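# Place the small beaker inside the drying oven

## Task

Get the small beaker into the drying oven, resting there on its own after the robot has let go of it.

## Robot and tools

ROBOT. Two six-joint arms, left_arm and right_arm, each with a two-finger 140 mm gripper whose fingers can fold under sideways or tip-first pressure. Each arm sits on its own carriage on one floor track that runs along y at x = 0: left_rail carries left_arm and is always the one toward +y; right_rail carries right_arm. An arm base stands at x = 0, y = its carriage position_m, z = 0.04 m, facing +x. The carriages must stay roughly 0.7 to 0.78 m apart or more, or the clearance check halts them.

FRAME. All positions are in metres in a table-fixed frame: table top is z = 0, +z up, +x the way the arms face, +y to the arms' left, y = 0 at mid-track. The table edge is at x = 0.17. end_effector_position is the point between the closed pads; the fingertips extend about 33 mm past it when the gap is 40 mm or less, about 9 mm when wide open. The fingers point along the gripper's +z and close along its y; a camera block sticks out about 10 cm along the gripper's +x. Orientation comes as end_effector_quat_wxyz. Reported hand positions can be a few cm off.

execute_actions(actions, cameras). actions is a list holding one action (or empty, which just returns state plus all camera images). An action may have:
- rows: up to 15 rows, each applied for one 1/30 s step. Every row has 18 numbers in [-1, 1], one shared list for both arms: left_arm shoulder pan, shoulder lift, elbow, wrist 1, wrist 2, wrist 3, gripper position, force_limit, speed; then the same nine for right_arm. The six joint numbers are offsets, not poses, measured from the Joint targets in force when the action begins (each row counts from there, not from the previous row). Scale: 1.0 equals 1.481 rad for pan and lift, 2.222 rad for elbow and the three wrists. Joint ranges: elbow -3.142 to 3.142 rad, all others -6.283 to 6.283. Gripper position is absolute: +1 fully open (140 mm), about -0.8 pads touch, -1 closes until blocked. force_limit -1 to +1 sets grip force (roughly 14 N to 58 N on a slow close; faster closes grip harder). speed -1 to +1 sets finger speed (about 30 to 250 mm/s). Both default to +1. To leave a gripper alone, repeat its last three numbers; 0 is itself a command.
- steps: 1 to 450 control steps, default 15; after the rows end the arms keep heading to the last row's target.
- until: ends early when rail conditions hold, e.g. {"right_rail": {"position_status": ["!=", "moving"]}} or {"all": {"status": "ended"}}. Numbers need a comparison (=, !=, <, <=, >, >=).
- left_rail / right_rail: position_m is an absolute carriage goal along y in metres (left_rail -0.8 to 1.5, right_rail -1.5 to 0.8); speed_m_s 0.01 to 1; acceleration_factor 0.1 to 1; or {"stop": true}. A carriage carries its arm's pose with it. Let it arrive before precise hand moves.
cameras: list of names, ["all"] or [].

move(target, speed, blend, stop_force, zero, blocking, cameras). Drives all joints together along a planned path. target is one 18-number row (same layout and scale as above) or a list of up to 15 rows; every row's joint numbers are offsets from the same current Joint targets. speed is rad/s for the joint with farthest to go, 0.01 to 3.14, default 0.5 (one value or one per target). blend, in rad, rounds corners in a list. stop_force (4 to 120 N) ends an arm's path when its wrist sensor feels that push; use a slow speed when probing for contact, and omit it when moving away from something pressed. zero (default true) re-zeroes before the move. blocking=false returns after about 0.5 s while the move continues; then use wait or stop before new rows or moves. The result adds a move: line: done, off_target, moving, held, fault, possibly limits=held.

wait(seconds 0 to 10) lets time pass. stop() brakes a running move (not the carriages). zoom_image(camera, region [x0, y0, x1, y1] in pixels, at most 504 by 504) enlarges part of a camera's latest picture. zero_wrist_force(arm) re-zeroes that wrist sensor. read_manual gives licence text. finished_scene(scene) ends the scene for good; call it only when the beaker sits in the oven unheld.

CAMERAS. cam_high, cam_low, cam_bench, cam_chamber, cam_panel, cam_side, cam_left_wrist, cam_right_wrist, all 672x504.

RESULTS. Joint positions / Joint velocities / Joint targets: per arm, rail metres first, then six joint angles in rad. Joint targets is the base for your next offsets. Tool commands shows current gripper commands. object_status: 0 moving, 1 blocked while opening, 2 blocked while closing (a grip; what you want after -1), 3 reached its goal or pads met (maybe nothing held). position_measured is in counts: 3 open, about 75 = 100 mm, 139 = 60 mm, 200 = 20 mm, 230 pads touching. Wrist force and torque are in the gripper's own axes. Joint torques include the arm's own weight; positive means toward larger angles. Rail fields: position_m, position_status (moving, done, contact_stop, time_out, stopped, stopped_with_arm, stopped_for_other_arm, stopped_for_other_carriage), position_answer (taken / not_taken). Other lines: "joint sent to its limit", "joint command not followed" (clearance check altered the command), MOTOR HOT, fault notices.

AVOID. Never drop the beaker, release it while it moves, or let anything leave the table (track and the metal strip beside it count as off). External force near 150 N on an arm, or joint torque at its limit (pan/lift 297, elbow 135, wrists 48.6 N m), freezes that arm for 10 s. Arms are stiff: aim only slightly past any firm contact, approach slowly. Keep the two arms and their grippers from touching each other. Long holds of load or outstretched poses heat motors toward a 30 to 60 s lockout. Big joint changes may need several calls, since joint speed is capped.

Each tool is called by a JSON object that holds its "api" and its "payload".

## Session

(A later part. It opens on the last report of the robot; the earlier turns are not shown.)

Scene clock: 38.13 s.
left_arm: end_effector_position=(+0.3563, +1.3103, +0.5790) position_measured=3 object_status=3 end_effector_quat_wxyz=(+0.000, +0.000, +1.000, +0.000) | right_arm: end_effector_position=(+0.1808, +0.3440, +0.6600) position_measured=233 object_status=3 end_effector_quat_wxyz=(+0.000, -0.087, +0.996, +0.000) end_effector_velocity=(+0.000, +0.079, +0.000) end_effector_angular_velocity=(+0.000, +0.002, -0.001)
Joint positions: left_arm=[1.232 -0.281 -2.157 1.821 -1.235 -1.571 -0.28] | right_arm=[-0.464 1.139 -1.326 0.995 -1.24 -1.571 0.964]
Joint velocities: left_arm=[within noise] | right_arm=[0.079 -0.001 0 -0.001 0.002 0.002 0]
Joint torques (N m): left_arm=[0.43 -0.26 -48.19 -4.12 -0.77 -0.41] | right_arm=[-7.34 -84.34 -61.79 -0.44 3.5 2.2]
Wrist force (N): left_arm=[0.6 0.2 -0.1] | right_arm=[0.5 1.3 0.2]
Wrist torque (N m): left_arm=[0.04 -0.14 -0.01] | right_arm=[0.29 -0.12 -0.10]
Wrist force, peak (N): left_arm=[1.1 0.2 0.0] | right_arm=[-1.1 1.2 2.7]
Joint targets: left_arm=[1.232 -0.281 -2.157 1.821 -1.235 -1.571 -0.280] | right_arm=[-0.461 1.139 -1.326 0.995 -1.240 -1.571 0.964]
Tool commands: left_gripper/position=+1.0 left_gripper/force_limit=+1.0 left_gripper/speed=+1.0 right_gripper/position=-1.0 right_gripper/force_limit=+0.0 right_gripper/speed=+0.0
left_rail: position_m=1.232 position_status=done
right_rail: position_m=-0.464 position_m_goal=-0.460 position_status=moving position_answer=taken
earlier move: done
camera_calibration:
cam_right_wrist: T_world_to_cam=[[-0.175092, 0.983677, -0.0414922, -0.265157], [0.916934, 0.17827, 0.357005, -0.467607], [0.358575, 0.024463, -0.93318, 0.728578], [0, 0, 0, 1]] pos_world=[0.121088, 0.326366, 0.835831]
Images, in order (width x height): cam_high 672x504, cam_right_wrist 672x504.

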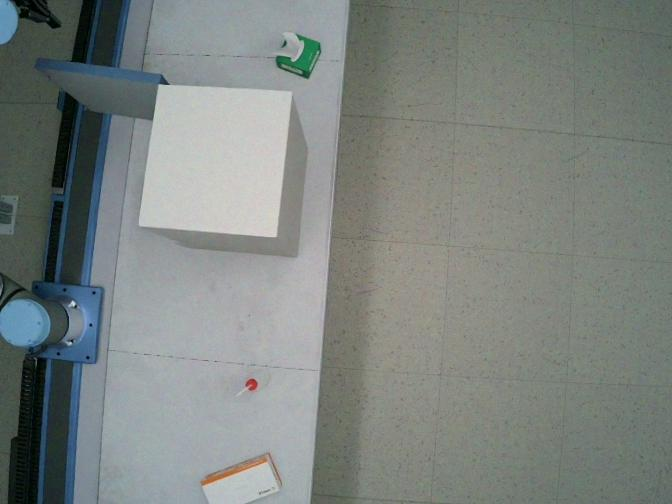

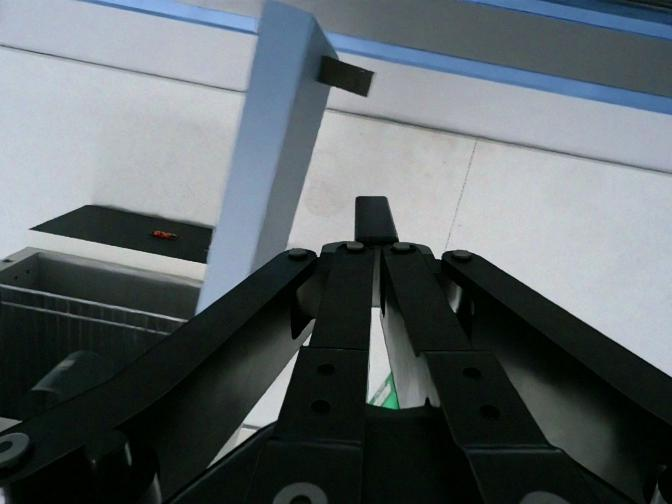

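{"api": "move", "payload": {"target": [[0,0,0,0,0,0,1,1,1,0,-0.03458,0.1571,-0.13404,0,0,-1,0,0],[0,0,0,0,0,0,1,1,1,-0.00718,-0.08029,0.19275,-0.13924,0,-0.00478,-1,0,0],[0,0,0,0,0,0,1,1,1,-0.01907,-0.12896,0.22678,-0.14083,0,-0.01271,-1,0,0],[0,0,0,0,0,0,1,1,1,-0.0336,-0.18844,0.26836,-0.14276,0,-0.02239,-1,0,0],[0,0,0,0,0,0,1,1,1,-0.1084,-0.29911,0.33297,-0.13361,0,-0.07225,-1,0,0],[0,0,0,0,0,0,1,1,1,-0.23311,-0.37837,0.3714,-0.11921,0,-0.15538,-1,0,0],[0,0,0,0,0,0,1,1,1,-0.37654,-0.39901,0.38037,-0.11442,0,-0.25097,-1,0,0],[0,0,0,0,0,0,1,1,1,-0.44796,-0.37788,0.37118,-0.11932,0,-0.29858,-1,0,0],[0,0,0,0,0,0,1,1,1,-0.48069,-0.35557,0.36101,-0.12402,0,-0.32039,-1,0,0],[0,0,0,0,0,0,1,1,1,-0.49411,-0.34005,0.35363,-0.12698,0,-0.32933,-1,0,0]], "speed": [0.6, 0.2, 0.13, 0.25, 0.35, 0.4, 0.4, 0.2, 0.06, 0.025], "blend": [0.02, 0.02, 0.02, 0.03, 0.03, 0.03, 0.03, 0.02, 0.01, 0], "stop_force": 40, "cameras": ["cam_chamber", "cam_side", "cam_high", "cam_panel"]}}

Scene clock: 45.33 s.
left_arm: end_effector_position=(+0.3563, +1.3103, +0.5790) position_measured=3 object_status=3 end_effector_quat_wxyz=(+0.000, +0.000, +1.000, +0.000) | right_arm: end_effector_position=(+0.4100, -0.0873, +0.5002) position_measured=233 object_status=3 end_effector_quat_wxyz=(+0.000, -0.087, +0.996, +0.000)
Joint positions: left_arm=[1.232 -0.281 -2.157 1.821 -1.235 -1.571 -0.28] | right_arm=[-0.46 0.418 -1.843 1.79 -1.518 -1.571 0.244]
Joint torques (N m): left_arm=[-0.68 -1.96 -47.58 -4.09 -0.21 -1.05] | right_arm=[-1.91 -22.27 -44.68 -15.85 -3.54 1.63]
Wrist force (N): left_arm=[0.2 0.0 0.2] | right_arm=[31.6 6.8 -8.6]
Wrist torque (N m): left_arm=[-0.02 -0.03 0.00] | right_arm=[0.59 -1.48 0.76]
Wrist force, peak (N): left_arm=[1.1 0.1 -0.6] | right_arm=[55.6 11.8 -17.6]
Joint targets: left_arm=[1.232 -0.281 -2.157 1.821 -1.235 -1.571 -0.280] | right_arm=[-0.460 0.418 -1.843 1.790 -1.518 -1.571 0.244]
left_rail: position_m=1.232 position_status=done
right_rail: position_m=-0.460 position_status=done
move: contact (right_arm); path passed 9 of 10 targets; right_arm: the shoulder lift is farthest, 0.013 rad from its target
Images, in order (width x height): cam_high 672x504, cam_chamber 672x504, cam_panel 672x504, cam_side 672x504.

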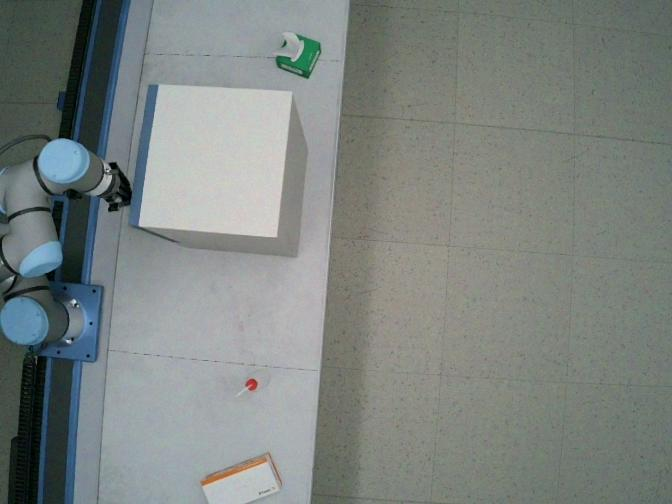

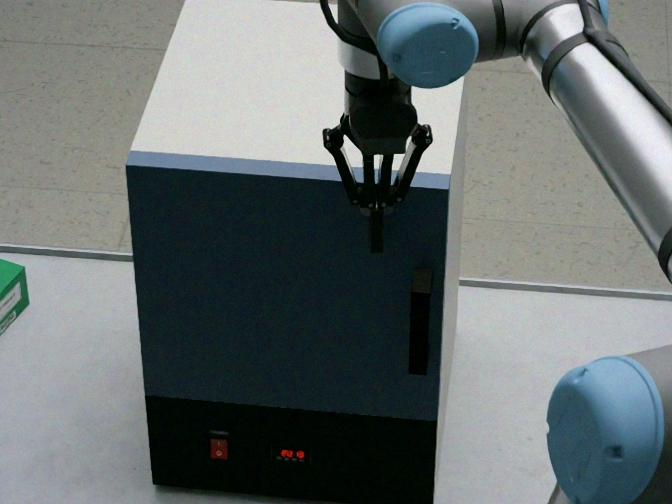

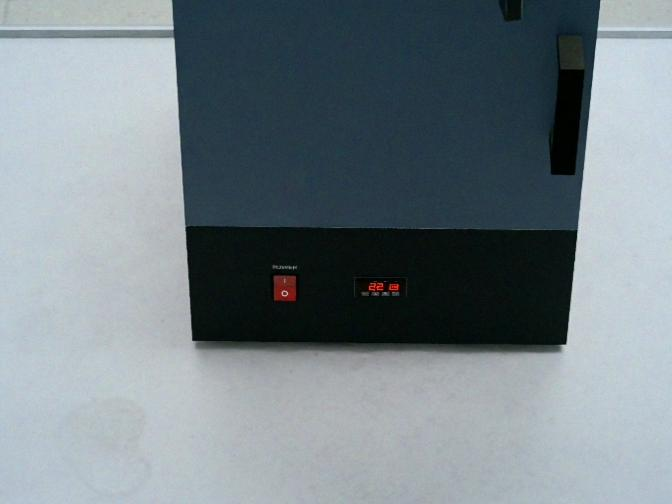

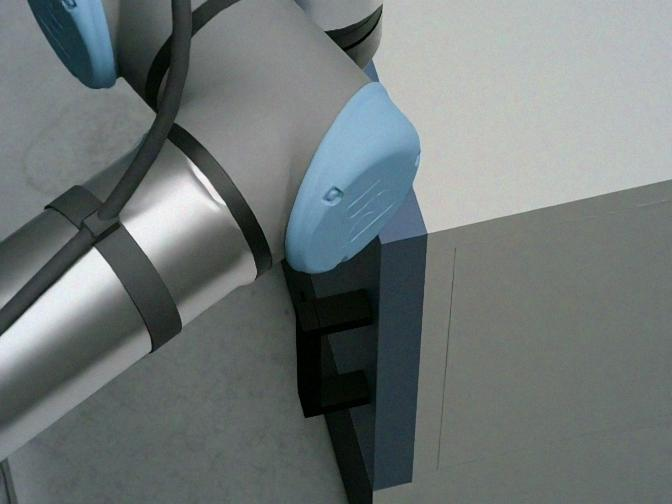

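{"api": "move", "payload": {"target": [0, 0, 0, 0, 0, 0, 1, 1, 1, 0.066, -0.03, 0.0137, 0.0063, 0, 0.0439, -1, 0, 0], "speed": 0.3, "cameras": ["cam_chamber", "cam_side"]}}

Scene clock: 46.53 s.
left_arm: end_effector_position=(+0.3563, +1.3103, +0.5790) position_measured=3 object_status=3 end_effector_quat_wxyz=(+0.000, +0.000, +1.000, +0.000) | right_arm: end_effector_position=(+0.3487, -0.0622, +0.5003) position_measured=233 object_status=3 end_effector_quat_wxyz=(+0.000, -0.087, +0.996, +0.000)
Joint positions: left_arm=[1.232 -0.281 -2.157 1.821 -1.235 -1.571 -0.28] | right_arm=[-0.46 0.516 -1.887 1.821 -1.504 -1.571 0.341]
Joint torques (N m): left_arm=[3.99 -0.69 -48.3 -3.99 -0.27 -0.09] | right_arm=[9.02 -32.95 -43.4 -1.03 -2.62 1.4]
Wrist force (N): left_arm=[0.9 -0.3 0.0] | right_arm=[0.2 -0.2 0.7]
Wrist torque (N m): left_arm=[-0.08 -0.21 0.00] | right_arm=[-0.05 -0.09 -0.08]
Wrist force, peak (N): left_arm=[0.6 -0.7 -0.5] | right_arm=[31.9 6.7 -8.6]
Joint targets: left_arm=[1.232 -0.281 -2.157 1.821 -1.235 -1.571 -0.280] | right_arm=[-0.460 0.516 -1.887 1.821 -1.504 -1.571 0.341]
left_rail: position_m=1.232 position_status=done
right_rail: position_m=-0.460 position_status=done
move: done
Images, in order (width x height): cam_chamber 672x504, cam_side 672x504.

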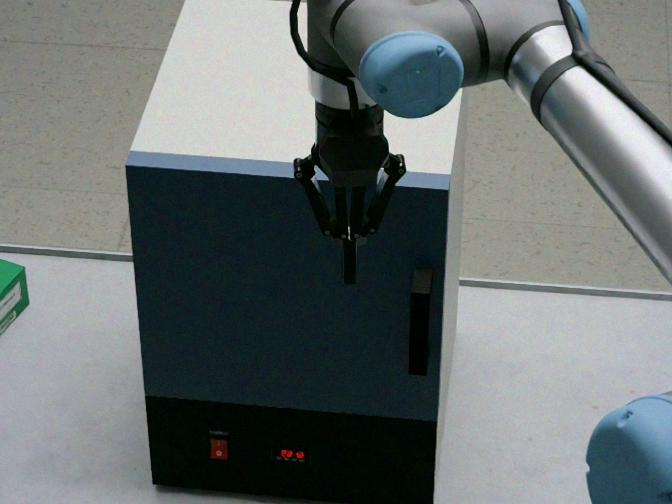

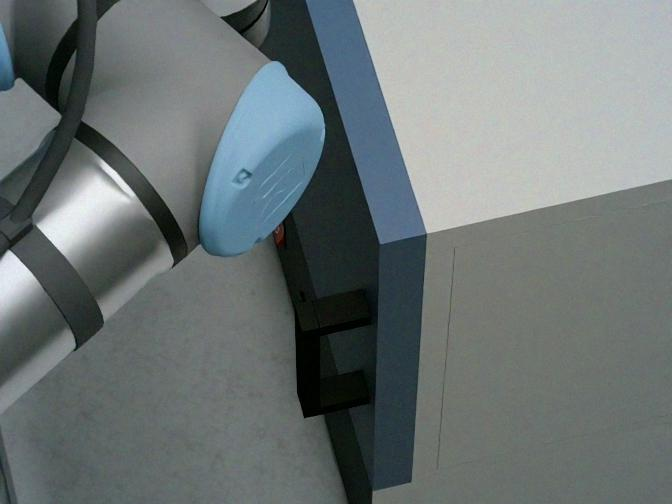

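The small beaker is on the oven shelf, the door stays closed on its own and the arm is clear, so I'm ending scene 2.

{"api": "finished_scene", "payload": {"scene": 2}}

The scene is finished: the task was done.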